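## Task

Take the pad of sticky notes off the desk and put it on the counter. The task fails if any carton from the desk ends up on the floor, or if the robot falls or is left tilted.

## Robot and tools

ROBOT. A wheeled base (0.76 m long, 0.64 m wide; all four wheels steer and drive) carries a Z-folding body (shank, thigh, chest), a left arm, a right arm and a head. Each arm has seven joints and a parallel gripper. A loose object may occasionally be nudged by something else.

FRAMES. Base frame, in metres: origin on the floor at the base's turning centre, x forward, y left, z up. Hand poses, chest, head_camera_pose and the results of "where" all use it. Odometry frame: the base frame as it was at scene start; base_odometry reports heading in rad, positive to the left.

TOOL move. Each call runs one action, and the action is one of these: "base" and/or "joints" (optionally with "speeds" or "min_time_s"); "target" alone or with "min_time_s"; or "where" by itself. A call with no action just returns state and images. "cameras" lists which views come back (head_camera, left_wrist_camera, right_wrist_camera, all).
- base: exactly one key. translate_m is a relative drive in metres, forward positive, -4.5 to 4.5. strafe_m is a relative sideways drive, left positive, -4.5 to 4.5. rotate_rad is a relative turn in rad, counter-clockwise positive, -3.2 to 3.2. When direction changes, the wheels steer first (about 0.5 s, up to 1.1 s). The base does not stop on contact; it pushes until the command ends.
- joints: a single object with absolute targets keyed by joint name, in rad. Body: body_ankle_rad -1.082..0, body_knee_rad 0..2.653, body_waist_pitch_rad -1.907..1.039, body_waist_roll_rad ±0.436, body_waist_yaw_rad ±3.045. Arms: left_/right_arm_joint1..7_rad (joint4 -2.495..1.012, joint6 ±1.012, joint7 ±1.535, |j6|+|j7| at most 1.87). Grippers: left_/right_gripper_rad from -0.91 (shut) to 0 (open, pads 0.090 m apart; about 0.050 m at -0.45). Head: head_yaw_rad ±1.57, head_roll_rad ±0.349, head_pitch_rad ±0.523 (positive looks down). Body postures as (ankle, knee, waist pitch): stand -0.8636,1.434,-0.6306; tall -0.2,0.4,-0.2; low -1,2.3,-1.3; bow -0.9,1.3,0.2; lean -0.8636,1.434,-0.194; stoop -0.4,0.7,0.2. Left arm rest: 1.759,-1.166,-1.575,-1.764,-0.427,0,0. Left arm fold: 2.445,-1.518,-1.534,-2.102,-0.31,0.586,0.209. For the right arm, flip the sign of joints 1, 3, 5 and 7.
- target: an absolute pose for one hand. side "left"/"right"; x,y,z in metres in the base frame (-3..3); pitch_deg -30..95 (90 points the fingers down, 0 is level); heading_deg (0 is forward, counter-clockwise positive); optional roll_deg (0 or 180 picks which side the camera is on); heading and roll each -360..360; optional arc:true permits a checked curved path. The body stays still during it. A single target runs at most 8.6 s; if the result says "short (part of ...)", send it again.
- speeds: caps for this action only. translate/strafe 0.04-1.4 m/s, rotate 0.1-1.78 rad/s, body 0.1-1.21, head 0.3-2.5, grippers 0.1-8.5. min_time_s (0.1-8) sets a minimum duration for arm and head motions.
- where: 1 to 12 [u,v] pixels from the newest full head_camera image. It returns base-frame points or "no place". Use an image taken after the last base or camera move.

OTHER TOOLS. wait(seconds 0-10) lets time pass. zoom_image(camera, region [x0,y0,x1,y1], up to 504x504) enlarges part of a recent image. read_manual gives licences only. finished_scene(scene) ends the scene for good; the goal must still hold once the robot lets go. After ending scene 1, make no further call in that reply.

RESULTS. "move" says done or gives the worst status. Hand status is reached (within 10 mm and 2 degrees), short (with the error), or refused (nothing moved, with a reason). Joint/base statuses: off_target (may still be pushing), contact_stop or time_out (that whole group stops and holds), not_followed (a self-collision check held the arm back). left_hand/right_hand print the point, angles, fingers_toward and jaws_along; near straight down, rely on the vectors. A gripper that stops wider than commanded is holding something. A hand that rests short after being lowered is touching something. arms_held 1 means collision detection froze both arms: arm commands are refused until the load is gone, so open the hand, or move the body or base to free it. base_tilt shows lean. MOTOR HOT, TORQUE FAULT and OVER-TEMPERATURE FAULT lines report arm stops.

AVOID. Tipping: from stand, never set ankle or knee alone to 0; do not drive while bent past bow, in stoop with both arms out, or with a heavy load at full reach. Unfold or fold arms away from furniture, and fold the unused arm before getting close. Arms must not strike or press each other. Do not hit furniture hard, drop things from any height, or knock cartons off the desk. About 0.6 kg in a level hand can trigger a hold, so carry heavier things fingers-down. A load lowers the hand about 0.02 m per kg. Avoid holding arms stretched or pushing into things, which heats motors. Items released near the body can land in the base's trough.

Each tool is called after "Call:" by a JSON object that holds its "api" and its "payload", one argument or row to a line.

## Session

Call:
{"api": "move", "payload": {
  "joints": {"head_yaw_rad":1.1},
  "speeds": {"head_yaw_rad":2.5},
  "cameras": ["head_camera"]
}}

Call:
{"api": "move", "payload": {
  "joints": {"head_yaw_rad":-1.1},
  "speeds": {"head_yaw_rad":2.5},
  "cameras": ["head_camera"]
}}

Call:
{"api": "move", "payload": {
  "joints": {"head_yaw_rad":0},
  "speeds": {"head_yaw_rad":2.5},
  "cameras": ["head_camera"]
}}

Scene clock: 1.00 s.
Joint torques (N m): left_arm=[-16.77 10.78 -6.03 -13.92 0.09 -2.61 0.05] | right_arm=[14.64 7.91 5.76 -14.22 0 -2.36 0]
move: done
base_odometry: x=+0.000 y=+0.000 heading=+0.000
turned_by_wheels: +0.000
turned_by_imu: +0.000
base_tilt: forward=+0.2 right=+0.9
base_status: not commanded
joint_positions: body_ankle_rad=-0.864 body_knee_rad=+1.434 body_waist_pitch_rad=-0.631 body_waist_roll_rad=+0.000 body_waist_yaw_rad=+0.000 left_arm_joint1_rad=+1.737 left_arm_joint2_rad=-1.164 left_arm_joint3_rad=-1.607 left_arm_joint4_rad=-1.798 left_arm_joint5_rad=-0.436 left_arm_joint6_rad=-0.012 left_arm_joint7_rad=-0.008 left_gripper_rad=+0.000 right_arm_joint1_rad=-1.779 right_arm_joint2_rad=-1.191 right_arm_joint3_rad=+1.554 right_arm_joint4_rad=-1.726 right_arm_joint5_rad=+0.418 right_arm_joint6_rad=+0.064 right_arm_joint7_rad=+0.013 right_gripper_rad=+0.000 head_yaw_rad=+1.100 head_roll_rad=+0.000 head_pitch_rad=+0.000
joint_status: all done
arms_held: 0
arms_held_load: -
chest: x=+0.0060 y=+0.0000 z=+1.1944 quat_wxyz=(+1.000, +0.000, -0.030, +0.000) (m; base frame)
head_camera_pose: x=-0.0084 y=+0.1015 z=+1.5593 quat_wxyz=(+0.548, -0.803, +0.163, -0.167) (m; base frame)
left_hand: x=+0.6065 y=+0.3274 z=+0.9894 quat_wxyz=(+0.033, +0.660, -0.014, +0.750) pitch_deg=-7.4 heading_deg=-3.8 roll_deg=+178.7 fingers_toward=(+0.99, -0.06, +0.13) jaws_along=(-0.07, -1.00, +0.02) (m; base frame)
right_hand: x=+0.5958 y=-0.3072 z=+0.8862 quat_wxyz=(+0.046, -0.732, -0.015, -0.679) pitch_deg=+4.2 heading_deg=+5.0 roll_deg=+182.7 fingers_toward=(+0.99, +0.09, -0.07) jaws_along=(+0.08, -1.00, -0.05) (m; base frame)
pictures: head_camera
camera_calibration:
head_camera: T_world_to_cam=[[0.891132, -0.444789, 0.0896984, -0.0872098], [-0.0785435, -0.345913, -0.934973, 1.49233], [0.446894, 0.82614, -0.343189, 0.455017], [0, 0, 0, 1]] pos_world=[-0.00841624, 0.101518, 1.55927]

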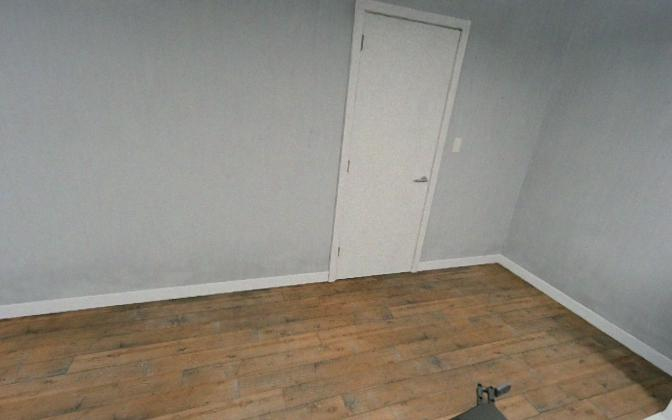

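Scene clock: 2.43 s.
Joint torques (N m): left_arm=[-17.15 10.98 -6.11 -13.89 0.09 -2.56 0.09] | right_arm=[14.46 8.04 5.98 -14.06 -0.01 -2.4 0.1]
move: done
base_odometry: x=+0.000 y=+0.000 heading=+0.000
turned_by_wheels: +0.000
turned_by_imu: +0.000
base_tilt: forward=+0.1 right=+0.9
base_status: not commanded
joint_positions: body_ankle_rad=-0.864 body_knee_rad=+1.434 body_waist_pitch_rad=-0.631 body_waist_roll_rad=+0.000 body_waist_yaw_rad=+0.000 left_arm_joint1_rad=+1.737 left_arm_joint2_rad=-1.164 left_arm_joint3_rad=-1.607 left_arm_joint4_rad=-1.798 left_arm_joint5_rad=-0.436 left_arm_joint6_rad=-0.012 left_arm_joint7_rad=-0.008 left_gripper_rad=+0.000 right_arm_joint1_rad=-1.779 right_arm_joint2_rad=-1.191 right_arm_joint3_rad=+1.554 right_arm_joint4_rad=-1.726 right_arm_joint5_rad=+0.418 right_arm_joint6_rad=+0.064 right_arm_joint7_rad=+0.013 right_gripper_rad=+0.000 head_yaw_rad=-1.100 head_roll_rad=+0.000 head_pitch_rad=+0.000
joint_status: all done
arms_held: 0
arms_held_load: -
chest: x=+0.0060 y=+0.0000 z=+1.1944 quat_wxyz=(+1.000, +0.000, -0.030, +0.000) (m; base frame)
head_camera_pose: x=+0.0408 y=-0.0764 z=+1.5623 quat_wxyz=(+0.143, -0.190, +0.797, -0.555) (m; base frame)
left_hand: x=+0.6065 y=+0.3274 z=+0.9894 quat_wxyz=(+0.033, +0.660, -0.014, +0.750) pitch_deg=-7.4 heading_deg=-3.8 roll_deg=+178.7 fingers_toward=(+0.99, -0.06, +0.13) jaws_along=(-0.07, -1.00, +0.02) (m; base frame)
right_hand: x=+0.5958 y=-0.3072 z=+0.8862 quat_wxyz=(+0.046, -0.732, -0.015, -0.679) pitch_deg=+4.2 heading_deg=+5.0 roll_deg=+182.7 fingers_toward=(+0.99, +0.09, -0.07) jaws_along=(+0.08, -1.00, -0.05) (m; base frame)
pictures: head_camera
camera_calibration:
head_camera: T_world_to_cam=[[-0.887067, -0.461294, -0.0178593, 0.0288537], [-0.143719, 0.312722, -0.938909, 1.49656], [0.438698, -0.830309, -0.343703, 0.455651], [0, 0, 0, 1]] pos_world=[0.0407867, -0.0763669, 1.56226]

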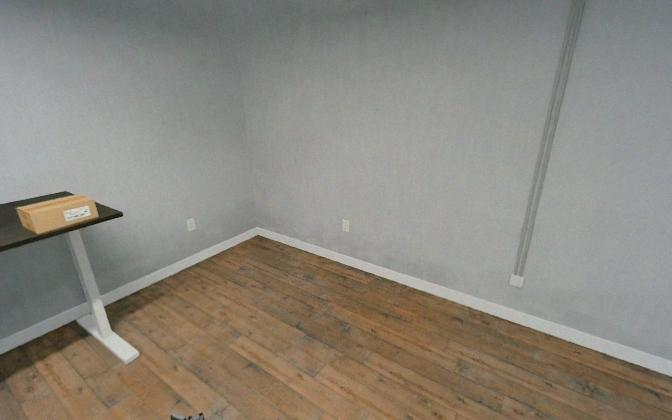

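Scene clock: 3.43 s.
Joint torques (N m): left_arm=[-16.97 10.81 -5.96 -14.02 0.11 -2.48 0.07] | right_arm=[14.69 7.65 5.58 -14.03 -0.04 -2.29 0.02]
move: done
base_odometry: x=+0.000 y=+0.000 heading=+0.000
turned_by_wheels: +0.000
turned_by_imu: +0.000
base_tilt: forward=+0.2 right=+0.8
base_status: not commanded
joint_positions: body_ankle_rad=-0.864 body_knee_rad=+1.434 body_waist_pitch_rad=-0.631 body_waist_roll_rad=+0.000 body_waist_yaw_rad=+0.000 left_arm_joint1_rad=+1.737 left_arm_joint2_rad=-1.164 left_arm_joint3_rad=-1.607 left_arm_joint4_rad=-1.798 left_arm_joint5_rad=-0.436 left_arm_joint6_rad=-0.012 left_arm_joint7_rad=-0.008 left_gripper_rad=+0.000 right_arm_joint1_rad=-1.779 right_arm_joint2_rad=-1.191 right_arm_joint3_rad=+1.554 right_arm_joint4_rad=-1.726 right_arm_joint5_rad=+0.418 right_arm_joint6_rad=+0.064 right_arm_joint7_rad=+0.013 right_gripper_rad=+0.000 head_yaw_rad=+0.000 head_roll_rad=+0.000 head_pitch_rad=+0.000
joint_status: all done
arms_held: 0
arms_held_load: -
chest: x=+0.0060 y=+0.0000 z=+1.1944 quat_wxyz=(+1.000, +0.000, -0.030, +0.000) (m; base frame)
head_camera_pose: x=+0.0707 y=+0.0277 z=+1.5640 quat_wxyz=(+0.405, -0.582, +0.563, -0.423) (m; base frame)
left_hand: x=+0.6065 y=+0.3274 z=+0.9894 quat_wxyz=(+0.033, +0.660, -0.014, +0.750) pitch_deg=-7.4 heading_deg=-3.8 roll_deg=+178.7 fingers_toward=(+0.99, -0.06, +0.13) jaws_along=(-0.07, -1.00, +0.02) (m; base frame)
right_hand: x=+0.5958 y=-0.3072 z=+0.8862 quat_wxyz=(+0.046, -0.732, -0.015, -0.679) pitch_deg=+4.2 heading_deg=+5.0 roll_deg=+182.7 fingers_toward=(+0.99, +0.09, -0.07) jaws_along=(+0.08, -1.00, -0.05) (m; base frame)
pictures: head_camera
camera_calibration:
head_camera: T_world_to_cam=[[0.00731608, -0.999309, 0.0364415, -0.0297875], [-0.312814, -0.0369006, -0.949097, 1.50757], [0.949786, -0.00445574, -0.312868, 0.422394], [0, 0, 0, 1]] pos_world=[0.0706222, 0.0277453, 1.56407]

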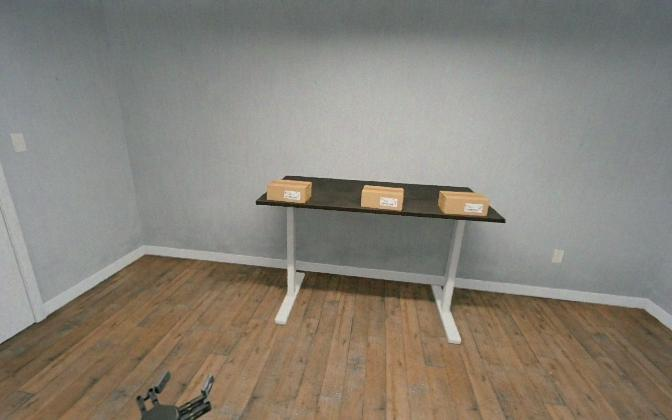

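Call:
{"api": "move", "payload": {
  "where": [
    [365,208],
    [402,211],
    [442,213],
    [487,217],
    [270,201]
  ]
}}

Call:
{"api": "move", "payload": {
  "joints": {"body_ankle_rad":-0.4,"body_knee_rad":0.7,"body_waist_pitch_rad":0.2,"right_arm_joint1_rad":-2.445,"right_arm_joint2_rad":-1.518,"right_arm_joint3_rad":1.534,"right_arm_joint4_rad":-2.102,"right_arm_joint5_rad":0.31,"right_arm_joint6_rad":0.586,"right_arm_joint7_rad":-0.209}
}}

Call:
{"api": "move", "payload": {
  "target": {"side":"left","x":0.8,"y":0.28,"z":1.2,"pitch_deg":60,"heading_deg":0,"roll_deg":0,"arc":true},
  "cameras": ["head_camera"]
}}

Scene clock: 4.90 s.
Joint torques (N m): left_arm=[-17.07 10.51 -6.07 -13.95 -0.01 -2.59 0.15] | right_arm=[14.52 7.98 5.83 -14.29 0.08 -2.43 0.13]
base_odometry: x=+0.000 y=+0.000 heading=+0.000
turned_by_wheels: +0.000
turned_by_imu: +0.000
base_tilt: forward=+0.1 right=+0.7
where, head_camera: pixel (365, 208): x +1.925, y -0.159, z +0.969; pixel (402, 211): x +1.896, y -0.378, z +0.969; pixel (442, 213): x +1.880, y -0.612, z +0.970; pixel (487, 217): x +1.840, y -0.862, z +0.970; pixel (270, 201): x +1.990, y +0.429, z +0.972. By the robot's depth camera.
base_status: not commanded
joint_positions: body_ankle_rad=-0.864 body_knee_rad=+1.434 body_waist_pitch_rad=-0.631 body_waist_roll_rad=+0.000 body_waist_yaw_rad=+0.000 left_arm_joint1_rad=+1.737 left_arm_joint2_rad=-1.164 left_arm_joint3_rad=-1.607 left_arm_joint4_rad=-1.798 left_arm_joint5_rad=-0.436 left_arm_joint6_rad=-0.012 left_arm_joint7_rad=-0.008 left_gripper_rad=+0.000 right_arm_joint1_rad=-1.779 right_arm_joint2_rad=-1.191 right_arm_joint3_rad=+1.554 right_arm_joint4_rad=-1.726 right_arm_joint5_rad=+0.418 right_arm_joint6_rad=+0.064 right_arm_joint7_rad=+0.013 right_gripper_rad=+0.000 head_yaw_rad=+0.000 head_roll_rad=+0.000 head_pitch_rad=+0.000
joint_status: all done
arms_held: 0
arms_held_load: -
chest: x=+0.0060 y=+0.0000 z=+1.1944 quat_wxyz=(+1.000, +0.000, -0.030, +0.000) (m; base frame)
head_camera_pose: x=+0.0707 y=+0.0277 z=+1.5640 quat_wxyz=(+0.405, -0.582, +0.563, -0.423) (m; base frame)
left_hand: x=+0.6065 y=+0.3274 z=+0.9894 quat_wxyz=(+0.033, +0.660, -0.014, +0.750) pitch_deg=-7.4 heading_deg=-3.8 roll_deg=+178.7 fingers_toward=(+0.99, -0.06, +0.13) jaws_along=(-0.07, -1.00, +0.02) (m; base frame)
right_hand: x=+0.5958 y=-0.3072 z=+0.8862 quat_wxyz=(+0.046, -0.732, -0.015, -0.679) pitch_deg=+4.2 heading_deg=+5.0 roll_deg=+182.7 fingers_toward=(+0.99, +0.09, -0.07) jaws_along=(+0.08, -1.00, -0.05) (m; base frame)
pictures: none

Scene clock: 8.97 s.
Joint torques (N m): left_arm=[-2.15 9.24 -5.14 -12.3 0.09 -2.42 -0.04] | right_arm=[-16.59 -0.7 -0.14 -8.16 -0.39 -0.13 -0.25]
move: done
base_odometry: x=+0.000 y=+0.000 heading=+0.000
turned_by_wheels: +0.000
turned_by_imu: +0.000
base_tilt: forward=+0.2 right=+0.9
base_status: not commanded
joint_positions: body_ankle_rad=-0.400 body_knee_rad=+0.700 body_waist_pitch_rad=+0.200 body_waist_roll_rad=+0.000 body_waist_yaw_rad=+0.000 left_arm_joint1_rad=+1.737 left_arm_joint2_rad=-1.164 left_arm_joint3_rad=-1.607 left_arm_joint4_rad=-1.798 left_arm_joint5_rad=-0.436 left_arm_joint6_rad=-0.012 left_arm_joint7_rad=-0.008 left_gripper_rad=+0.000 right_arm_joint1_rad=-2.443 right_arm_joint2_rad=-1.516 right_arm_joint3_rad=+1.534 right_arm_joint4_rad=-2.102 right_arm_joint5_rad=+0.311 right_arm_joint6_rad=+0.585 right_arm_joint7_rad=-0.208 right_gripper_rad=+0.000 head_yaw_rad=+0.000 head_roll_rad=+0.000 head_pitch_rad=+0.000
joint_status: all done
arms_held: 0
arms_held_load: -
chest: x=+0.2934 y=+0.0000 z=+1.2801 quat_wxyz=(+0.969, +0.000, +0.247, +0.000) (m; base frame)
head_camera_pose: x=+0.5446 y=+0.0277 z=+1.5589 quat_wxyz=(+0.234, -0.677, +0.653, -0.246) (m; base frame)
left_hand: x=+0.6932 y=+0.3275 z=+0.7874 quat_wxyz=(+0.036, +0.842, -0.004, +0.539) pitch_deg=+24.6 heading_deg=-4.1 roll_deg=+176.5 fingers_toward=(+0.91, -0.06, -0.42) jaws_along=(-0.05, -1.00, +0.06) (m; base frame)
right_hand: x=+0.2451 y=-0.2401 z=+0.6618 quat_wxyz=(+0.006, -0.993, +0.100, -0.056) pitch_deg=+83.5 heading_deg=+0.5 roll_deg=+192.0 fingers_toward=(+0.11, +0.00, -0.99) jaws_along=(-0.20, -0.98, -0.02) (m; base frame)
pictures: none

Scene clock: 14.13 s.
Joint torques (N m): left_arm=[-22.85 11.24 -8.09 10.76 0.9 0.7 -0.2] | right_arm=[-16.78 -1.05 -0.12 -8.08 -0.41 -0.21 -0.26]
move: done
base_odometry: x=+0.000 y=+0.000 heading=+0.000
turned_by_wheels: +0.000
turned_by_imu: -0.001
base_tilt: forward=+0.3 right=+0.8
base_status: not commanded
joint_positions: body_ankle_rad=-0.400 body_knee_rad=+0.700 body_waist_pitch_rad=+0.200 body_waist_roll_rad=+0.000 body_waist_yaw_rad=+0.000 left_arm_joint1_rad=+1.291 left_arm_joint2_rad=+0.988 left_arm_joint3_rad=-1.905 left_arm_joint4_rad=-1.805 left_arm_joint5_rad=+0.142 left_arm_joint6_rad=-0.724 left_arm_joint7_rad=-0.555 left_gripper_rad=+0.000 right_arm_joint1_rad=-2.443 right_arm_joint2_rad=-1.517 right_arm_joint3_rad=+1.534 right_arm_joint4_rad=-2.102 right_arm_joint5_rad=+0.311 right_arm_joint6_rad=+0.585 right_arm_joint7_rad=-0.208 right_gripper_rad=+0.000 head_yaw_rad=+0.000 head_roll_rad=+0.000 head_pitch_rad=+0.000
joint_status: not commanded
arms_held: 0
arms_held_load: -
chest: x=+0.2934 y=+0.0000 z=+1.2801 quat_wxyz=(+0.969, +0.000, +0.247, +0.000) (m; base frame)
head_camera_pose: x=+0.5446 y=+0.0277 z=+1.5589 quat_wxyz=(+0.234, -0.677, +0.653, -0.246) (m; base frame)
left_hand: x=+0.8004 y=+0.2798 z=+1.1993 quat_wxyz=(-0.259, +0.002, -0.966, +0.003) pitch_deg=+60.0 heading_deg=-0.5 roll_deg=-0.7 fingers_toward=(+0.50, +0.00, -0.87) jaws_along=(+0.00, +1.00, -0.01) (m; base frame)
left_hand_status: reached (checked arc, turning the hand the other way up, to end with the hand's camera side up, planned for 4.7 s): 1 mm and 0.4 deg off.
right_hand: x=+0.2448 y=-0.2401 z=+0.6619 quat_wxyz=(+0.006, -0.993, +0.100, -0.056) pitch_deg=+83.5 heading_deg=+0.5 roll_deg=+192.0 fingers_toward=(+0.11, +0.00, -0.99) jaws_along=(-0.20, -0.98, -0.02) (m; base frame)
pictures: head_camera
camera_calibration:
head_camera: T_world_to_cam=[[0.0253413, -0.999316, 0.0269373, -0.0281657], [-0.769273, -0.0367019, -0.637865, 1.41429], [0.638418, -0.00455781, -0.769677, 0.852337], [0, 0, 0, 1]] pos_world=[0.54454, 0.0276454, 1.55891]

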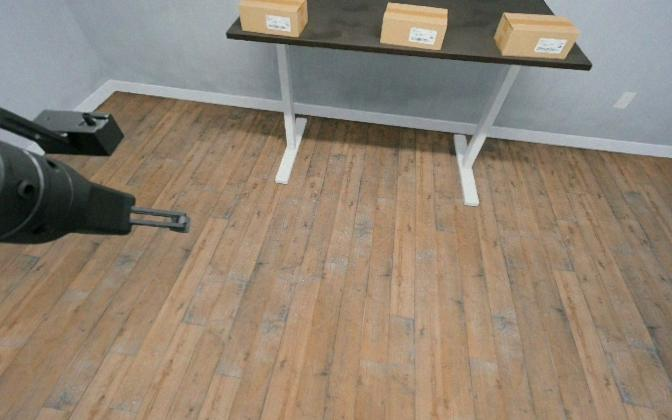

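Call:
{"api": "move", "payload": {
  "base": {"rotate_rad":-0.115}
}}

Call:
{"api": "move", "payload": {
  "base": {"translate_m":0.7},
  "joints": {"head_pitch_rad":-0.15},
  "cameras": ["head_camera","left_wrist_camera"]
}}

Scene clock: 17.37 s.
Joint torques (N m): left_arm=[-22.33 9.01 -7.96 11.01 0.83 0.77 -0.04] | right_arm=[-16.21 -0.56 -0.23 -8.15 -0.3 -0.28 -0.18]
move: done
base_odometry: x=+0.000 y=+0.000 heading=-0.115
turned_by_wheels: -0.115
turned_by_imu: -0.114
base_tilt: forward=+0.2 right=+0.8
base_status: done
joint_positions: body_ankle_rad=-0.400 body_knee_rad=+0.700 body_waist_pitch_rad=+0.200 body_waist_roll_rad=+0.000 body_waist_yaw_rad=+0.000 left_arm_joint1_rad=+1.290 left_arm_joint2_rad=+0.992 left_arm_joint3_rad=-1.906 left_arm_joint4_rad=-1.806 left_arm_joint5_rad=+0.143 left_arm_joint6_rad=-0.724 left_arm_joint7_rad=-0.556 left_gripper_rad=+0.000 right_arm_joint1_rad=-2.444 right_arm_joint2_rad=-1.517 right_arm_joint3_rad=+1.534 right_arm_joint4_rad=-2.102 right_arm_joint5_rad=+0.311 right_arm_joint6_rad=+0.585 right_arm_joint7_rad=-0.208 right_gripper_rad=+0.000 head_yaw_rad=+0.000 head_roll_rad=+0.000 head_pitch_rad=+0.000
joint_status: not commanded
arms_held: 0
arms_held_load: -
chest: x=+0.2934 y=+0.0000 z=+1.2801 quat_wxyz=(+0.969, +0.000, +0.247, +0.000) (m; base frame)
head_camera_pose: x=+0.5446 y=+0.0276 z=+1.5589 quat_wxyz=(+0.234, -0.677, +0.653, -0.246) (m; base frame)
left_hand: x=+0.8003 y=+0.2796 z=+1.1997 quat_wxyz=(-0.259, +0.000, -0.966, +0.001) pitch_deg=+60.0 heading_deg=-0.1 roll_deg=-0.1 fingers_toward=(+0.50, +0.00, -0.87) jaws_along=(+0.00, +1.00, +0.00) (m; base frame)
right_hand: x=+0.2444 y=-0.2402 z=+0.6619 quat_wxyz=(+0.006, -0.993, +0.101, -0.056) pitch_deg=+83.6 heading_deg=+0.2 roll_deg=+191.8 fingers_toward=(+0.11, +0.00, -0.99) jaws_along=(-0.20, -0.98, -0.02) (m; base frame)
pictures: none

Scene clock: 21.57 s.
Joint torques (N m): left_arm=[-22.11 9.17 -8.06 11.36 0.81 0.82 0.01] | right_arm=[-15.68 0.01 -0.24 -8.18 -0.39 -0.49 -0.23]
move: done
base_odometry: x=+0.696 y=-0.078 heading=-0.114
turned_by_wheels: +0.001
turned_by_imu: +0.000
base_tilt: forward=+0.2 right=+0.8
base_status: done
joint_positions: body_ankle_rad=-0.400 body_knee_rad=+0.700 body_waist_pitch_rad=+0.200 body_waist_roll_rad=+0.000 body_waist_yaw_rad=+0.000 left_arm_joint1_rad=+1.290 left_arm_joint2_rad=+0.992 left_arm_joint3_rad=-1.905 left_arm_joint4_rad=-1.806 left_arm_joint5_rad=+0.143 left_arm_joint6_rad=-0.725 left_arm_joint7_rad=-0.556 left_gripper_rad=+0.000 right_arm_joint1_rad=-2.444 right_arm_joint2_rad=-1.517 right_arm_joint3_rad=+1.534 right_arm_joint4_rad=-2.102 right_arm_joint5_rad=+0.311 right_arm_joint6_rad=+0.586 right_arm_joint7_rad=-0.208 right_gripper_rad=+0.000 head_yaw_rad=+0.000 head_roll_rad=+0.000 head_pitch_rad=-0.150
joint_status: all done
arms_held: 0
arms_held_load: -
chest: x=+0.2936 y=+0.0000 z=+1.2801 quat_wxyz=(+0.969, +0.000, +0.248, +0.000) (m; base frame)
head_camera_pose: x=+0.5362 y=+0.0276 z=+1.5786 quat_wxyz=(+0.282, -0.656, +0.634, -0.296) (m; base frame)
left_hand: x=+0.8004 y=+0.2797 z=+1.1995 quat_wxyz=(-0.259, +0.000, -0.966, +0.000) pitch_deg=+60.0 heading_deg=-0.1 roll_deg=-0.1 fingers_toward=(+0.50, +0.00, -0.87) jaws_along=(+0.00, +1.00, +0.00) (m; base frame)
right_hand: x=+0.2440 y=-0.2402 z=+0.6619 quat_wxyz=(+0.006, -0.993, +0.101, -0.055) pitch_deg=+83.6 heading_deg=+0.3 roll_deg=+191.8 fingers_toward=(+0.11, +0.00, -0.99) jaws_along=(-0.20, -0.98, -0.02) (m; base frame)
pictures: head_camera, left_wrist_camera
camera_calibration:
head_camera: T_world_to_cam=[[0.0207704, -0.999326, 0.0302584, -0.0313778], [-0.665665, -0.0364042, -0.745362, 1.5346], [0.745961, -0.0046605, -0.665973, 0.651498], [0, 0, 0, 1]] pos_world=[0.536192, 0.0275456, 1.57866]
left_wrist_camera: T_world_to_cam=[[-0.00084766, -0.999977, 0.00677586, 0.265519], [-0.999505, 0.00063402, -0.0314697, 0.852439], [0.0314647, -0.00679918, -0.999482, 1.30747], [0, 0, 0, 1]] pos_world=[0.811102, 0.273862, 1.33182]

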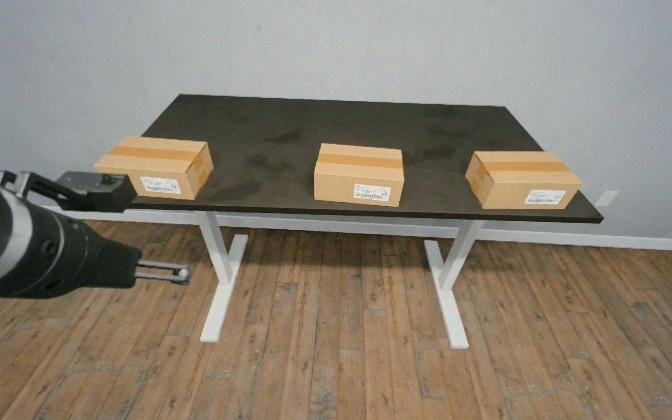

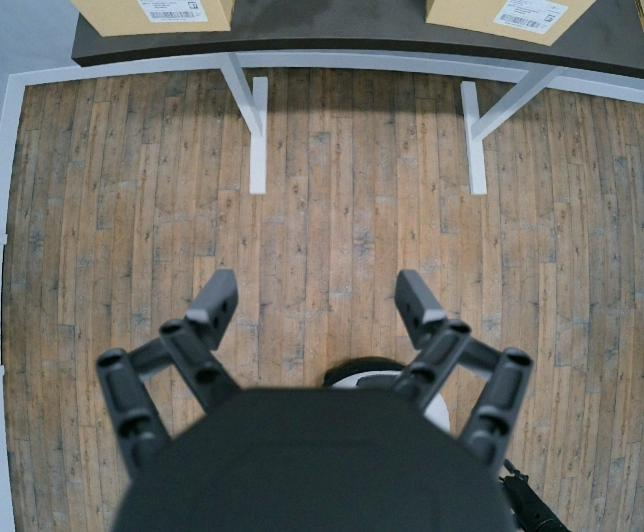

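Call:
{"api": "move", "payload": {
  "base": {"translate_m":0.4},
  "joints": {"head_pitch_rad":0.0},
  "cameras": ["head_camera","left_wrist_camera"]
}}

Scene clock: 25.73 s.
Joint torques (N m): left_arm=[-22.42 9.08 -8.18 11.13 0.72 0.82 -0.02] | right_arm=[-16.42 0.11 -0.28 -8.08 -0.57 -0.31 -0.24]
move: done
base_odometry: x=+1.093 y=-0.123 heading=-0.113
turned_by_wheels: +0.001
turned_by_imu: +0.000
base_tilt: forward=+0.2 right=+0.9
base_status: done
joint_positions: body_ankle_rad=-0.400 body_knee_rad=+0.700 body_waist_pitch_rad=+0.200 body_waist_roll_rad=+0.000 body_waist_yaw_rad=+0.000 left_arm_joint1_rad=+1.290 left_arm_joint2_rad=+0.992 left_arm_joint3_rad=-1.905 left_arm_joint4_rad=-1.806 left_arm_joint5_rad=+0.143 left_arm_joint6_rad=-0.725 left_arm_joint7_rad=-0.556 left_gripper_rad=+0.000 right_arm_joint1_rad=-2.444 right_arm_joint2_rad=-1.517 right_arm_joint3_rad=+1.534 right_arm_joint4_rad=-2.102 right_arm_joint5_rad=+0.311 right_arm_joint6_rad=+0.586 right_arm_joint7_rad=-0.208 right_gripper_rad=+0.000 head_yaw_rad=+0.000 head_roll_rad=+0.000 head_pitch_rad=+0.000
joint_status: all done
arms_held: 0
arms_held_load: -
chest: x=+0.2936 y=+0.0000 z=+1.2800 quat_wxyz=(+0.969, +0.000, +0.248, +0.000) (m; base frame)
head_camera_pose: x=+0.5449 y=+0.0276 z=+1.5588 quat_wxyz=(+0.234, -0.677, +0.654, -0.246) (m; base frame)
left_hand: x=+0.8003 y=+0.2798 z=+1.1994 quat_wxyz=(-0.258, +0.000, -0.966, +0.000) pitch_deg=+60.0 heading_deg=-0.1 roll_deg=-0.1 fingers_toward=(+0.50, +0.00, -0.87) jaws_along=(+0.00, +1.00, +0.00) (m; base frame)
right_hand: x=+0.2445 y=-0.2402 z=+0.6619 quat_wxyz=(+0.006, -0.993, +0.101, -0.056) pitch_deg=+83.6 heading_deg=+0.3 roll_deg=+191.8 fingers_toward=(+0.11, +0.00, -0.99) jaws_along=(-0.20, -0.98, -0.02) (m; base frame)
pictures: head_camera, left_wrist_camera
camera_calibration:
head_camera: T_world_to_cam=[[0.0252004, -0.999323, 0.0267993, -0.0279807], [-0.769597, -0.036503, -0.637486, 1.41411], [0.638033, -0.00455973, -0.769996, 0.852711], [0, 0, 0, 1]] pos_world=[0.544939, 0.0275456, 1.55881]
left_wrist_camera: T_world_to_cam=[[-0.000743604, -0.999977, 0.00667953, 0.265564], [-0.999508, 0.000533726, -0.0313681, 0.852334], [0.0313638, -0.00669957, -0.999486, 1.30753], [0, 0, 0, 1]] pos_world=[0.811103, 0.273863, 1.33182]

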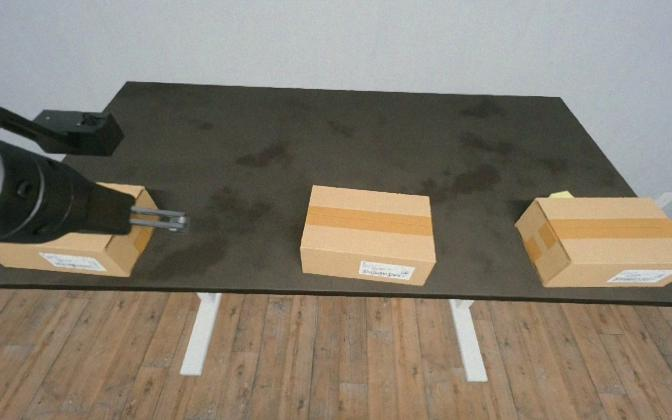

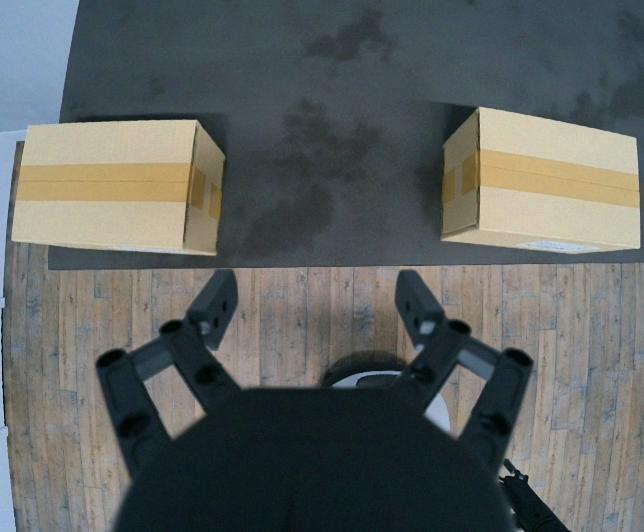

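Call:
{"api": "move", "payload": {
  "where": [
    [560,195],
    [553,194],
    [570,196],
    [535,200],
    [517,225],
    [547,284],
    [535,270]
  ]
}}

Call:
{"api": "zoom_image", "payload": {
  "camera": "head_camera",
  "region": [480, 150, 672, 300]
}}

Scene clock: 26.60 s.
Joint torques (N m): left_arm=[-22.03 9.19 -8.27 11.26 0.68 0.81 -0.04] | right_arm=[-15.85 -0.39 -0.36 -8.08 -0.55 -0.33 -0.21]
base_odometry: x=+1.093 y=-0.123 heading=-0.113
turned_by_wheels: +0.000
turned_by_imu: +0.000
base_tilt: forward=+0.2 right=+0.8
where, head_camera: pixel (560, 195): x +1.085, y -0.521, z +0.993; pixel (553, 194): x +1.087, y -0.504, z +0.994; pixel (570, 196): x +1.083, y -0.544, z +0.993; pixel (535, 200): x +1.012, y -0.402, z +1.052; pixel (517, 225): x +1.010, y -0.403, z +0.965; pixel (547, 284): x +0.858, y -0.413, z +0.966; pixel (535, 270): x +0.895, y -0.406, z +0.958. By the robot's depth camera.
base_status: done
joint_positions: body_ankle_rad=-0.400 body_knee_rad=+0.700 body_waist_pitch_rad=+0.200 body_waist_roll_rad=+0.000 body_waist_yaw_rad=+0.000 left_arm_joint1_rad=+1.290 left_arm_joint2_rad=+0.992 left_arm_joint3_rad=-1.905 left_arm_joint4_rad=-1.806 left_arm_joint5_rad=+0.143 left_arm_joint6_rad=-0.725 left_arm_joint7_rad=-0.556 left_gripper_rad=+0.000 right_arm_joint1_rad=-2.444 right_arm_joint2_rad=-1.517 right_arm_joint3_rad=+1.534 right_arm_joint4_rad=-2.102 right_arm_joint5_rad=+0.311 right_arm_joint6_rad=+0.586 right_arm_joint7_rad=-0.208 right_gripper_rad=+0.000 head_yaw_rad=+0.000 head_roll_rad=+0.000 head_pitch_rad=+0.000
joint_status: all done
arms_held: 0
arms_held_load: -
chest: x=+0.2936 y=+0.0000 z=+1.2800 quat_wxyz=(+0.969, +0.000, +0.248, +0.000) (m; base frame)
head_camera_pose: x=+0.5449 y=+0.0276 z=+1.5588 quat_wxyz=(+0.234, -0.677, +0.654, -0.246) (m; base frame)
left_hand: x=+0.8003 y=+0.2798 z=+1.1994 quat_wxyz=(-0.258, +0.000, -0.966, +0.000) pitch_deg=+60.0 heading_deg=-0.1 roll_deg=-0.1 fingers_toward=(+0.50, +0.00, -0.87) jaws_along=(+0.00, +1.00, +0.00) (m; base frame)
right_hand: x=+0.2445 y=-0.2402 z=+0.6619 quat_wxyz=(+0.006, -0.993, +0.101, -0.056) pitch_deg=+83.6 heading_deg=+0.3 roll_deg=+191.8 fingers_toward=(+0.11, +0.00, -0.99) jaws_along=(-0.20, -0.98, -0.02) (m; base frame)
pictures: none

Scaled by 2.625.
This view is cut from an older image: the scene may have changed since it was taken.

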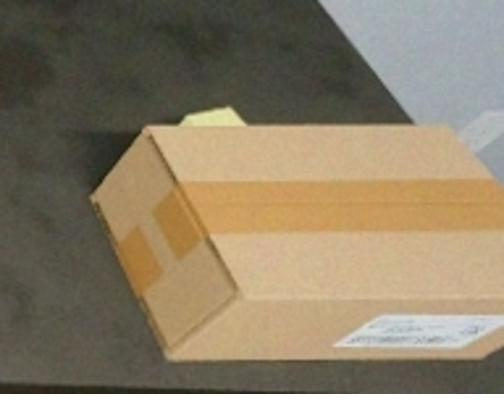

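Call:
{"api": "move", "payload": {
  "base": {"strafe_m":-0.78}
}}

Call:
{"api": "move", "payload": {
  "base": {"translate_m":0.22},
  "cameras": ["head_camera","left_wrist_camera"]
}}

Scene clock: 34.53 s.
Joint torques (N m): left_arm=[-21.96 8.8 -8.09 11.37 0.64 0.9 0.06] | right_arm=[-16.16 -0.28 -0.12 -7.9 -0.35 -0.32 -0.14]
move: done
base_odometry: x=+1.006 y=-0.898 heading=-0.119
turned_by_wheels: -0.006
turned_by_imu: +0.002
base_tilt: forward=+0.2 right=+0.8
base_status: done
joint_positions: body_ankle_rad=-0.400 body_knee_rad=+0.700 body_waist_pitch_rad=+0.200 body_waist_roll_rad=+0.000 body_waist_yaw_rad=+0.000 left_arm_joint1_rad=+1.290 left_arm_joint2_rad=+0.993 left_arm_joint3_rad=-1.905 left_arm_joint4_rad=-1.806 left_arm_joint5_rad=+0.143 left_arm_joint6_rad=-0.725 left_arm_joint7_rad=-0.556 left_gripper_rad=+0.000 right_arm_joint1_rad=-2.444 right_arm_joint2_rad=-1.517 right_arm_joint3_rad=+1.534 right_arm_joint4_rad=-2.102 right_arm_joint5_rad=+0.311 right_arm_joint6_rad=+0.586 right_arm_joint7_rad=-0.209 right_gripper_rad=+0.000 head_yaw_rad=+0.000 head_roll_rad=+0.000 head_pitch_rad=+0.000
joint_status: not commanded
arms_held: 0
arms_held_load: -
chest: x=+0.2936 y=+0.0000 z=+1.2800 quat_wxyz=(+0.969, +0.000, +0.248, +0.000) (m; base frame)
head_camera_pose: x=+0.5449 y=+0.0276 z=+1.5588 quat_wxyz=(+0.234, -0.677, +0.654, -0.246) (m; base frame)
left_hand: x=+0.8003 y=+0.2799 z=+1.1994 quat_wxyz=(-0.258, +0.000, -0.966, +0.000) pitch_deg=+60.0 heading_deg=+0.0 roll_deg=+0.0 fingers_toward=(+0.50, +0.00, -0.87) jaws_along=(+0.00, +1.00, +0.00) (m; base frame)
right_hand: x=+0.2442 y=-0.2402 z=+0.6619 quat_wxyz=(+0.006, -0.993, +0.100, -0.055) pitch_deg=+83.6 heading_deg=+0.2 roll_deg=+191.7 fingers_toward=(+0.11, +0.00, -0.99) jaws_along=(-0.20, -0.98, -0.02) (m; base frame)
pictures: none

Scene clock: 37.93 s.
Joint torques (N m): left_arm=[-21.98 8.59 -8.2 11.26 0.64 0.88 0.07] | right_arm=[-16.92 -0.86 -0.2 -8.04 -0.51 -0.44 -0.16]
move: done
base_odometry: x=+1.224 y=-0.924 heading=-0.120
turned_by_wheels: +0.000
turned_by_imu: -0.004
base_tilt: forward=+0.2 right=+0.9
base_status: done
joint_positions: body_ankle_rad=-0.400 body_knee_rad=+0.700 body_waist_pitch_rad=+0.200 body_waist_roll_rad=+0.000 body_waist_yaw_rad=+0.000 left_arm_joint1_rad=+1.290 left_arm_joint2_rad=+0.993 left_arm_joint3_rad=-1.905 left_arm_joint4_rad=-1.806 left_arm_joint5_rad=+0.143 left_arm_joint6_rad=-0.725 left_arm_joint7_rad=-0.556 left_gripper_rad=+0.000 right_arm_joint1_rad=-2.444 right_arm_joint2_rad=-1.517 right_arm_joint3_rad=+1.534 right_arm_joint4_rad=-2.102 right_arm_joint5_rad=+0.311 right_arm_joint6_rad=+0.586 right_arm_joint7_rad=-0.209 right_gripper_rad=+0.000 head_yaw_rad=+0.000 head_roll_rad=+0.000 head_pitch_rad=+0.000
joint_status: not commanded
arms_held: 0
arms_held_load: -
chest: x=+0.2936 y=+0.0000 z=+1.2800 quat_wxyz=(+0.969, +0.000, +0.248, +0.000) (m; base frame)
head_camera_pose: x=+0.5449 y=+0.0277 z=+1.5588 quat_wxyz=(+0.234, -0.677, +0.654, -0.246) (m; base frame)
left_hand: x=+0.8002 y=+0.2799 z=+1.1994 quat_wxyz=(-0.258, +0.000, -0.966, +0.000) pitch_deg=+60.0 heading_deg=+0.0 roll_deg=+0.0 fingers_toward=(+0.50, +0.00, -0.87) jaws_along=(+0.00, +1.00, +0.00) (m; base frame)
right_hand: x=+0.2445 y=-0.2402 z=+0.6619 quat_wxyz=(+0.006, -0.993, +0.100, -0.056) pitch_deg=+83.6 heading_deg=+0.2 roll_deg=+191.7 fingers_toward=(+0.11, +0.00, -0.99) jaws_along=(-0.20, -0.98, -0.02) (m; base frame)
pictures: head_camera, left_wrist_camera
camera_calibration:
head_camera: T_world_to_cam=[[0.025135, -0.999323, 0.0268749, -0.0279606], [-0.769599, -0.036501, -0.637484, 1.41403], [0.638033, -0.00465975, -0.769995, 0.852778], [0, 0, 0, 1]] pos_world=[0.544839, 0.0276455, 1.55881]
left_wrist_camera: T_world_to_cam=[[-0.000910196, -0.999983, 0.00577353, 0.266907], [-0.999511, 0.000729219, -0.0312709, 0.852049], [0.0312661, -0.00579917, -0.999494, 1.30727], [0, 0, 0, 1]] pos_world=[0.811002, 0.273862, 1.33171]

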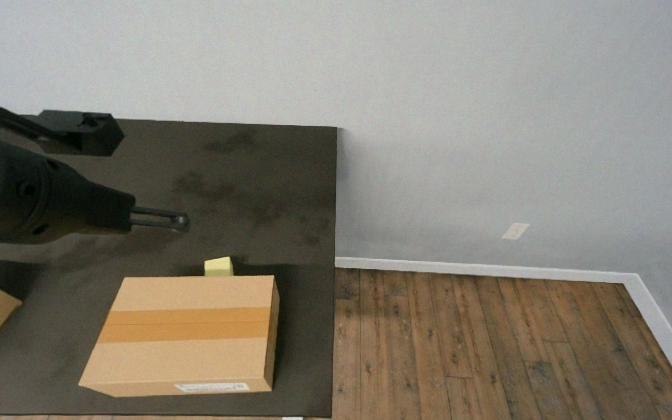

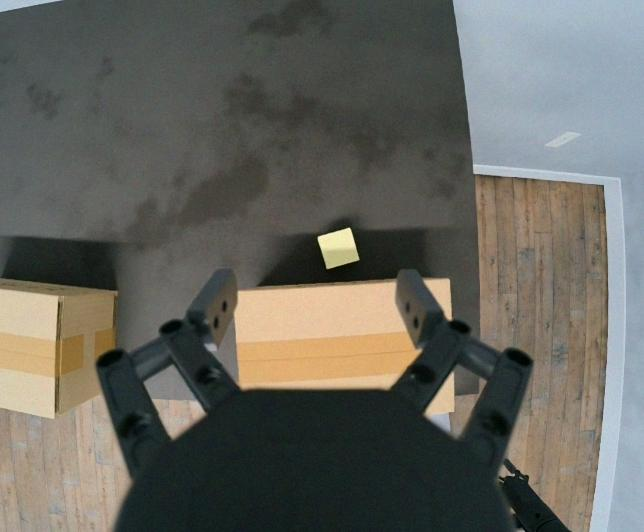

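Call:
{"api": "move", "payload": {
  "target": {"side":"left","x":0.858,"y":0.250,"z":1.13,"pitch_deg":87,"heading_deg":13,"roll_deg":0},
  "cameras": ["head_camera","left_wrist_camera"]
}}

Scene clock: 41.53 s.
Joint torques (N m): left_arm=[-22.25 8.6 -8.33 11.37 0.73 0.99 0.01] | right_arm=[-16.17 -0.9 -0.18 -7.93 -0.38 -0.45 -0.08]
move: refused
base_odometry: x=+1.224 y=-0.924 heading=-0.120
turned_by_wheels: +0.000
turned_by_imu: +0.000
base_tilt: forward=+0.3 right=+0.9
base_status: not commanded
joint_positions: body_ankle_rad=-0.400 body_knee_rad=+0.700 body_waist_pitch_rad=+0.200 body_waist_roll_rad=+0.000 body_waist_yaw_rad=+0.000 left_arm_joint1_rad=+1.290 left_arm_joint2_rad=+0.993 left_arm_joint3_rad=-1.905 left_arm_joint4_rad=-1.806 left_arm_joint5_rad=+0.143 left_arm_joint6_rad=-0.725 left_arm_joint7_rad=-0.556 left_gripper_rad=+0.000 right_arm_joint1_rad=-2.444 right_arm_joint2_rad=-1.517 right_arm_joint3_rad=+1.534 right_arm_joint4_rad=-2.102 right_arm_joint5_rad=+0.311 right_arm_joint6_rad=+0.586 right_arm_joint7_rad=-0.209 right_gripper_rad=+0.000 head_yaw_rad=+0.000 head_roll_rad=+0.000 head_pitch_rad=+0.000
joint_status: not commanded
arms_held: 0
arms_held_load: -
chest: x=+0.2936 y=+0.0000 z=+1.2800 quat_wxyz=(+0.969, +0.000, +0.248, +0.000) (m; base frame)
head_camera_pose: x=+0.5449 y=+0.0277 z=+1.5588 quat_wxyz=(+0.234, -0.677, +0.654, -0.246) (m; base frame)
left_hand: x=+0.8002 y=+0.2799 z=+1.1994 quat_wxyz=(-0.258, +0.000, -0.966, +0.000) pitch_deg=+60.0 heading_deg=+0.0 roll_deg=+0.0 fingers_toward=(+0.50, +0.00, -0.87) jaws_along=(+0.00, +1.00, +0.00) (m; base frame)
left_hand_status: refused: no posture of the arm gets there (left_arm_joint6_rad would come within 0.1 rad of its limit): the closest leaves the hand 24 mm and 10.2 deg from the pose. Nothing moved. A plan exists at "pitch_deg" 77.
right_hand: x=+0.2445 y=-0.2402 z=+0.6619 quat_wxyz=(+0.006, -0.993, +0.100, -0.056) pitch_deg=+83.6 heading_deg=+0.2 roll_deg=+191.7 fingers_toward=(+0.11, +0.00, -0.99) jaws_along=(-0.20, -0.98, -0.02) (m; base frame)
pictures: head_camera, left_wrist_camera
camera_calibration:
head_camera: T_world_to_cam=[[0.025135, -0.999323, 0.0268749, -0.0279606], [-0.769599, -0.036501, -0.637484, 1.41403], [0.638033, -0.00465975, -0.769995, 0.852778], [0, 0, 0, 1]] pos_world=[0.544839, 0.0276455, 1.55881]
left_wrist_camera: T_world_to_cam=[[-0.000910196, -0.999983, 0.00577353, 0.266907], [-0.999511, 0.000729219, -0.0312709, 0.852049], [0.0312661, -0.00579917, -0.999494, 1.30727], [0, 0, 0, 1]] pos_world=[0.811002, 0.273862, 1.33171]

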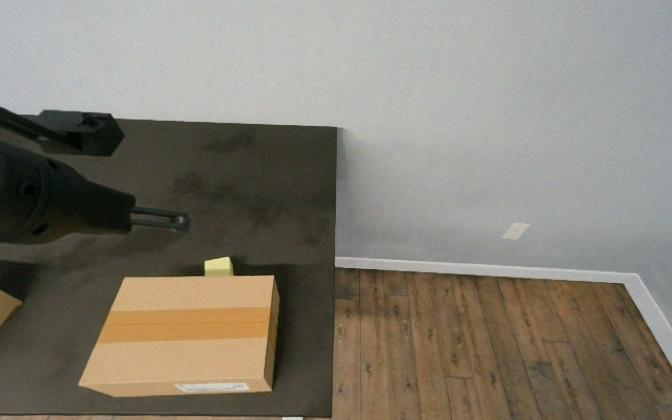

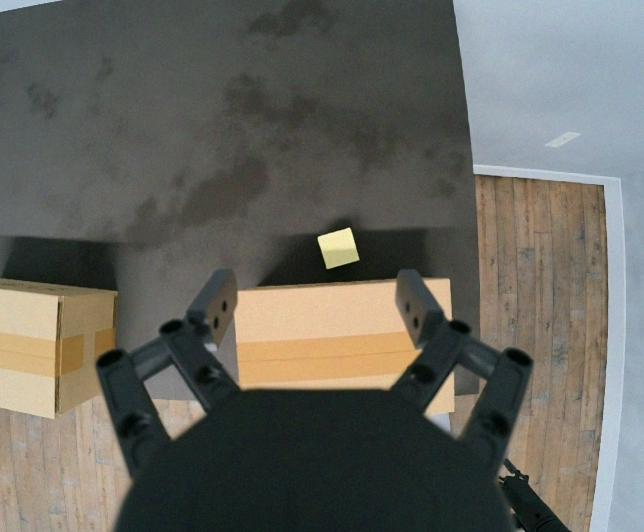

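Call:
{"api": "move", "payload": {
  "target": {"side":"left","x":0.858,"y":0.250,"z":1.11,"pitch_deg":77,"heading_deg":13,"roll_deg":0},
  "cameras": ["head_camera","left_wrist_camera"]
}}

Call:
{"api": "zoom_image", "payload": {
  "camera": "head_camera",
  "region": [100, 180, 320, 360]
}}

Call:
{"api": "move", "payload": {
  "where": [
    [220,260],
    [274,276],
    [124,278],
    [258,276],
    [170,277],
    [210,268]
  ]
}}

Scene clock: 47.70 s.
Joint torques (N m): left_arm=[-32.92 4.19 -4.18 13.1 0 0.03 -0.31] | right_arm=[-16.26 0.33 -0.12 -8.14 -0.75 -0.44 -0.12]
move: done
base_odometry: x=+1.224 y=-0.924 heading=-0.120
turned_by_wheels: +0.000
turned_by_imu: -0.001
base_tilt: forward=+0.2 right=+0.9
base_status: not commanded
joint_positions: body_ankle_rad=-0.400 body_knee_rad=+0.700 body_waist_pitch_rad=+0.200 body_waist_roll_rad=+0.000 body_waist_yaw_rad=+0.000 left_arm_joint1_rad=+1.802 left_arm_joint2_rad=+1.344 left_arm_joint3_rad=-1.911 left_arm_joint4_rad=-1.221 left_arm_joint5_rad=-0.348 left_arm_joint6_rad=-0.871 left_arm_joint7_rad=-0.736 left_gripper_rad=+0.000 right_arm_joint1_rad=-2.444 right_arm_joint2_rad=-1.517 right_arm_joint3_rad=+1.534 right_arm_joint4_rad=-2.102 right_arm_joint5_rad=+0.311 right_arm_joint6_rad=+0.586 right_arm_joint7_rad=-0.209 right_gripper_rad=+0.000 head_yaw_rad=+0.000 head_roll_rad=+0.000 head_pitch_rad=+0.000
joint_status: not commanded
arms_held: 0
arms_held_load: -
chest: x=+0.2936 y=+0.0000 z=+1.2800 quat_wxyz=(+0.969, +0.000, +0.248, +0.000) (m; base frame)
head_camera_pose: x=+0.5449 y=+0.0277 z=+1.5588 quat_wxyz=(+0.234, -0.677, +0.653, -0.246) (m; base frame)
left_hand: x=+0.8581 y=+0.2503 z=+1.1102 quat_wxyz=(-0.113, +0.114, -0.987, -0.011) pitch_deg=+77.0 heading_deg=+12.2 roll_deg=-0.9 fingers_toward=(+0.22, +0.05, -0.97) jaws_along=(-0.23, +0.97, +0.00) (m; base frame)
left_hand_status: reached (straight line, to end with the hand's camera side forward, planned for 1.5 s): 0 mm and 0.2 deg off.
right_hand: x=+0.2445 y=-0.2402 z=+0.6619 quat_wxyz=(+0.006, -0.993, +0.100, -0.056) pitch_deg=+83.6 heading_deg=+0.2 roll_deg=+191.7 fingers_toward=(+0.11, +0.00, -0.99) jaws_along=(-0.20, -0.98, -0.02) (m; base frame)
pictures: head_camera, left_wrist_camera
camera_calibration:
head_camera: T_world_to_cam=[[0.0252706, -0.99932, 0.0268663, -0.0280212], [-0.769455, -0.0366009, -0.637652, 1.41422], [0.638201, -0.00455861, -0.769856, 0.852467], [0, 0, 0, 1]] pos_world=[0.54484, 0.0276455, 1.55881]
left_wrist_camera: T_world_to_cam=[[0.227216, -0.973799, 0.00944289, 0.0315451], [-0.940683, -0.216959, 0.260852, 0.586906], [-0.251969, -0.0681525, -0.965333, 1.43681], [0, 0, 0, 1]] pos_world=[0.906956, 0.255975, 1.2336]

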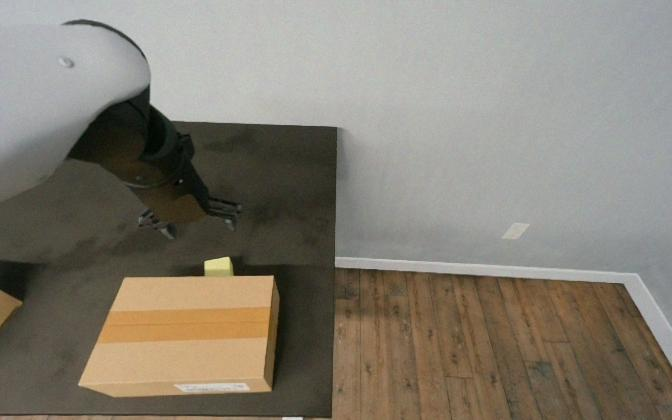

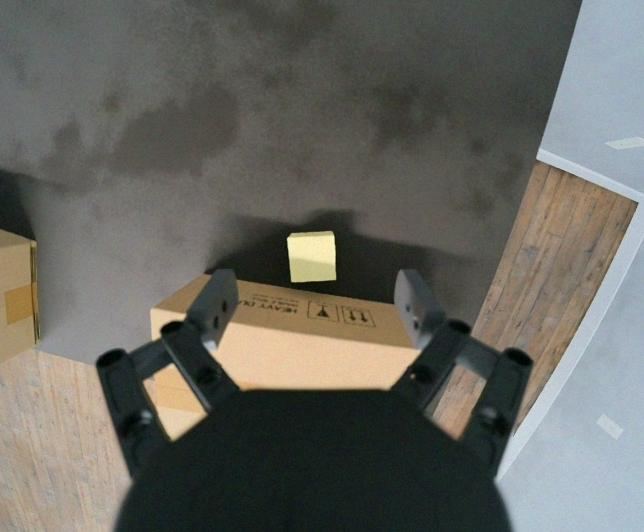

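Scaled by 2.291.

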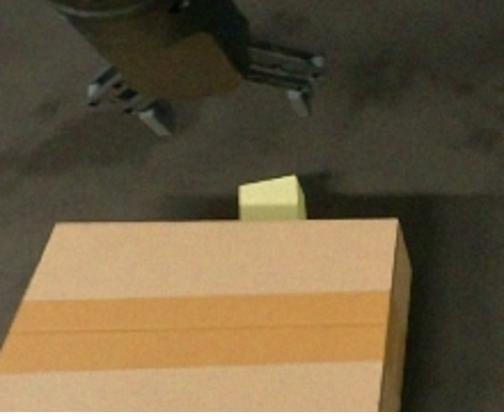

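Scene clock: 47.70 s.
Joint torques (N m): left_arm=[-32.92 4.19 -4.18 13.1 0 0.03 -0.31] | right_arm=[-16.26 0.33 -0.12 -8.14 -0.75 -0.44 -0.12]
base_odometry: x=+1.224 y=-0.924 heading=-0.120
turned_by_wheels: +0.000
turned_by_imu: +0.000
base_tilt: forward=+0.2 right=+0.9
where, head_camera: pixel (220, 260): x +0.870, y +0.251, z +0.996; pixel (274, 276): x +0.859, y +0.146, z +0.958; pixel (124, 278): x +0.793, y +0.377, z +1.058; pixel (258, 276): x +0.806, y +0.154, z +1.058; pixel (170, 277): x +0.798, y +0.302, z +1.058; pixel (210, 268): x +0.852, y +0.266, z +0.994. By the robot's depth camera.
base_status: not commanded
joint_positions: body_ankle_rad=-0.400 body_knee_rad=+0.700 body_waist_pitch_rad=+0.200 body_waist_roll_rad=+0.000 body_waist_yaw_rad=+0.000 left_arm_joint1_rad=+1.802 left_arm_joint2_rad=+1.344 left_arm_joint3_rad=-1.911 left_arm_joint4_rad=-1.221 left_arm_joint5_rad=-0.348 left_arm_joint6_rad=-0.871 left_arm_joint7_rad=-0.736 left_gripper_rad=+0.000 right_arm_joint1_rad=-2.444 right_arm_joint2_rad=-1.517 right_arm_joint3_rad=+1.534 right_arm_joint4_rad=-2.102 right_arm_joint5_rad=+0.311 right_arm_joint6_rad=+0.586 right_arm_joint7_rad=-0.209 right_gripper_rad=+0.000 head_yaw_rad=+0.000 head_roll_rad=+0.000 head_pitch_rad=+0.000
joint_status: not commanded
arms_held: 0
arms_held_load: -
chest: x=+0.2936 y=+0.0000 z=+1.2800 quat_wxyz=(+0.969, +0.000, +0.248, +0.000) (m; base frame)
head_camera_pose: x=+0.5449 y=+0.0277 z=+1.5588 quat_wxyz=(+0.234, -0.677, +0.653, -0.246) (m; base frame)
left_hand: x=+0.8581 y=+0.2503 z=+1.1102 quat_wxyz=(-0.113, +0.114, -0.987, -0.011) pitch_deg=+77.0 heading_deg=+12.2 roll_deg=-0.9 fingers_toward=(+0.22, +0.05, -0.97) jaws_along=(-0.23, +0.97, +0.00) (m; base frame)
left_hand_status: reached (straight line, to end with the hand's camera side forward, planned for 1.5 s): 0 mm and 0.2 deg off.
right_hand: x=+0.2445 y=-0.2402 z=+0.6619 quat_wxyz=(+0.006, -0.993, +0.100, -0.056) pitch_deg=+83.6 heading_deg=+0.2 roll_deg=+191.7 fingers_toward=(+0.11, +0.00, -0.99) jaws_along=(-0.20, -0.98, -0.02) (m; base frame)
pictures: none

Call:
{"api": "move", "payload": {
  "target": {"side":"left","x":0.862,"y":0.251,"z":0.992,"pitch_deg":83,"heading_deg":12,"roll_deg":0},
  "cameras": ["head_camera","left_wrist_camera"]
}}

Scene clock: 50.43 s.
Joint torques (N m): left_arm=[-37.2 3.54 -4.88 12.03 0.63 -0.19 0.52] | right_arm=[-16.22 -0.69 -0.12 -8.29 -0.62 -0.36 -0.09]
move: done
base_odometry: x=+1.224 y=-0.924 heading=-0.120
turned_by_wheels: +0.000
turned_by_imu: +0.000
base_tilt: forward=+0.2 right=+0.9
base_status: not commanded
joint_positions: body_ankle_rad=-0.400 body_knee_rad=+0.700 body_waist_pitch_rad=+0.200 body_waist_roll_rad=+0.000 body_waist_yaw_rad=+0.000 left_arm_joint1_rad=+2.091 left_arm_joint2_rad=+1.350 left_arm_joint3_rad=-1.921 left_arm_joint4_rad=-1.092 left_arm_joint5_rad=-0.229 left_arm_joint6_rad=-0.856 left_arm_joint7_rad=-0.614 left_gripper_rad=+0.000 right_arm_joint1_rad=-2.444 right_arm_joint2_rad=-1.517 right_arm_joint3_rad=+1.534 right_arm_joint4_rad=-2.102 right_arm_joint5_rad=+0.311 right_arm_joint6_rad=+0.586 right_arm_joint7_rad=-0.209 right_gripper_rad=+0.000 head_yaw_rad=+0.000 head_roll_rad=+0.000 head_pitch_rad=+0.000
joint_status: not commanded
arms_held: 0
arms_held_load: -
chest: x=+0.2936 y=+0.0000 z=+1.2800 quat_wxyz=(+0.969, +0.000, +0.248, +0.000) (m; base frame)
head_camera_pose: x=+0.5449 y=+0.0277 z=+1.5588 quat_wxyz=(+0.234, -0.677, +0.653, -0.246) (m; base frame)
left_hand: x=+0.8615 y=+0.2527 z=+0.9914 quat_wxyz=(-0.060, +0.107, -0.992, -0.006) pitch_deg=+83.1 heading_deg=+12.2 roll_deg=-0.1 fingers_toward=(+0.12, +0.03, -0.99) jaws_along=(-0.21, +0.98, +0.00) (m; base frame)
left_hand_status: reached (straight line, to end with the hand's camera side forward, planned for 0.9 s): 2 mm and 0.3 deg off.
right_hand: x=+0.2445 y=-0.2402 z=+0.6619 quat_wxyz=(+0.006, -0.993, +0.100, -0.056) pitch_deg=+83.6 heading_deg=+0.2 roll_deg=+191.7 fingers_toward=(+0.11, +0.00, -0.99) jaws_along=(-0.20, -0.98, -0.02) (m; base frame)
pictures: head_camera, left_wrist_camera
camera_calibration:
head_camera: T_world_to_cam=[[0.0252706, -0.99932, 0.0268663, -0.0280212], [-0.769455, -0.0366009, -0.637652, 1.41422], [0.638201, -0.00455861, -0.769856, 0.852467], [0, 0, 0, 1]] pos_world=[0.54484, 0.0276455, 1.55881]
left_wrist_camera: T_world_to_cam=[[0.213228, -0.976984, 0.00593086, 0.0505408], [-0.911251, -0.196685, 0.361851, 0.490964], [-0.352356, -0.0825613, -0.932217, 1.38049], [0, 0, 0, 1]] pos_world=[0.92304, 0.259918, 1.10897]

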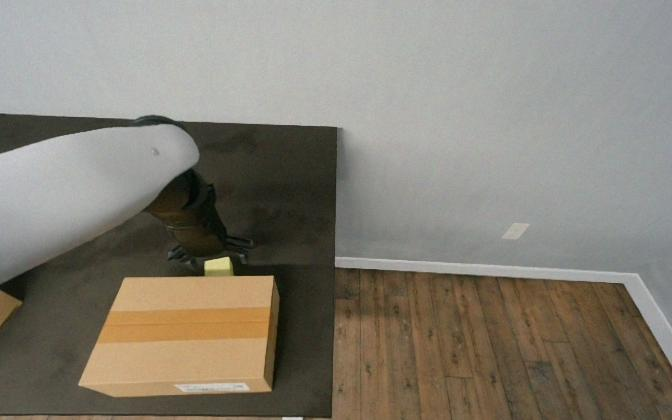

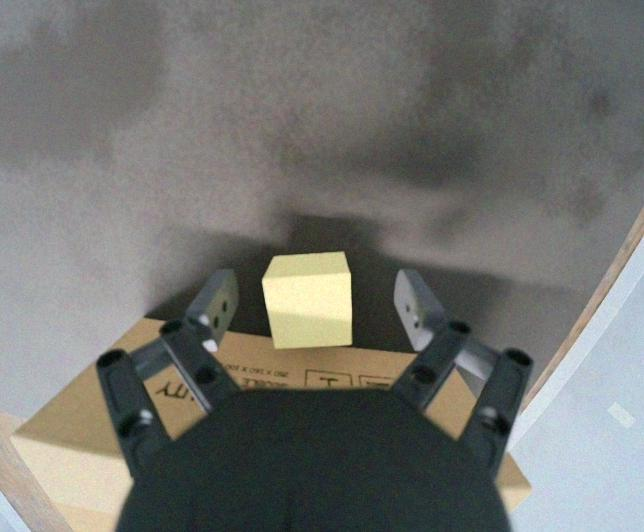

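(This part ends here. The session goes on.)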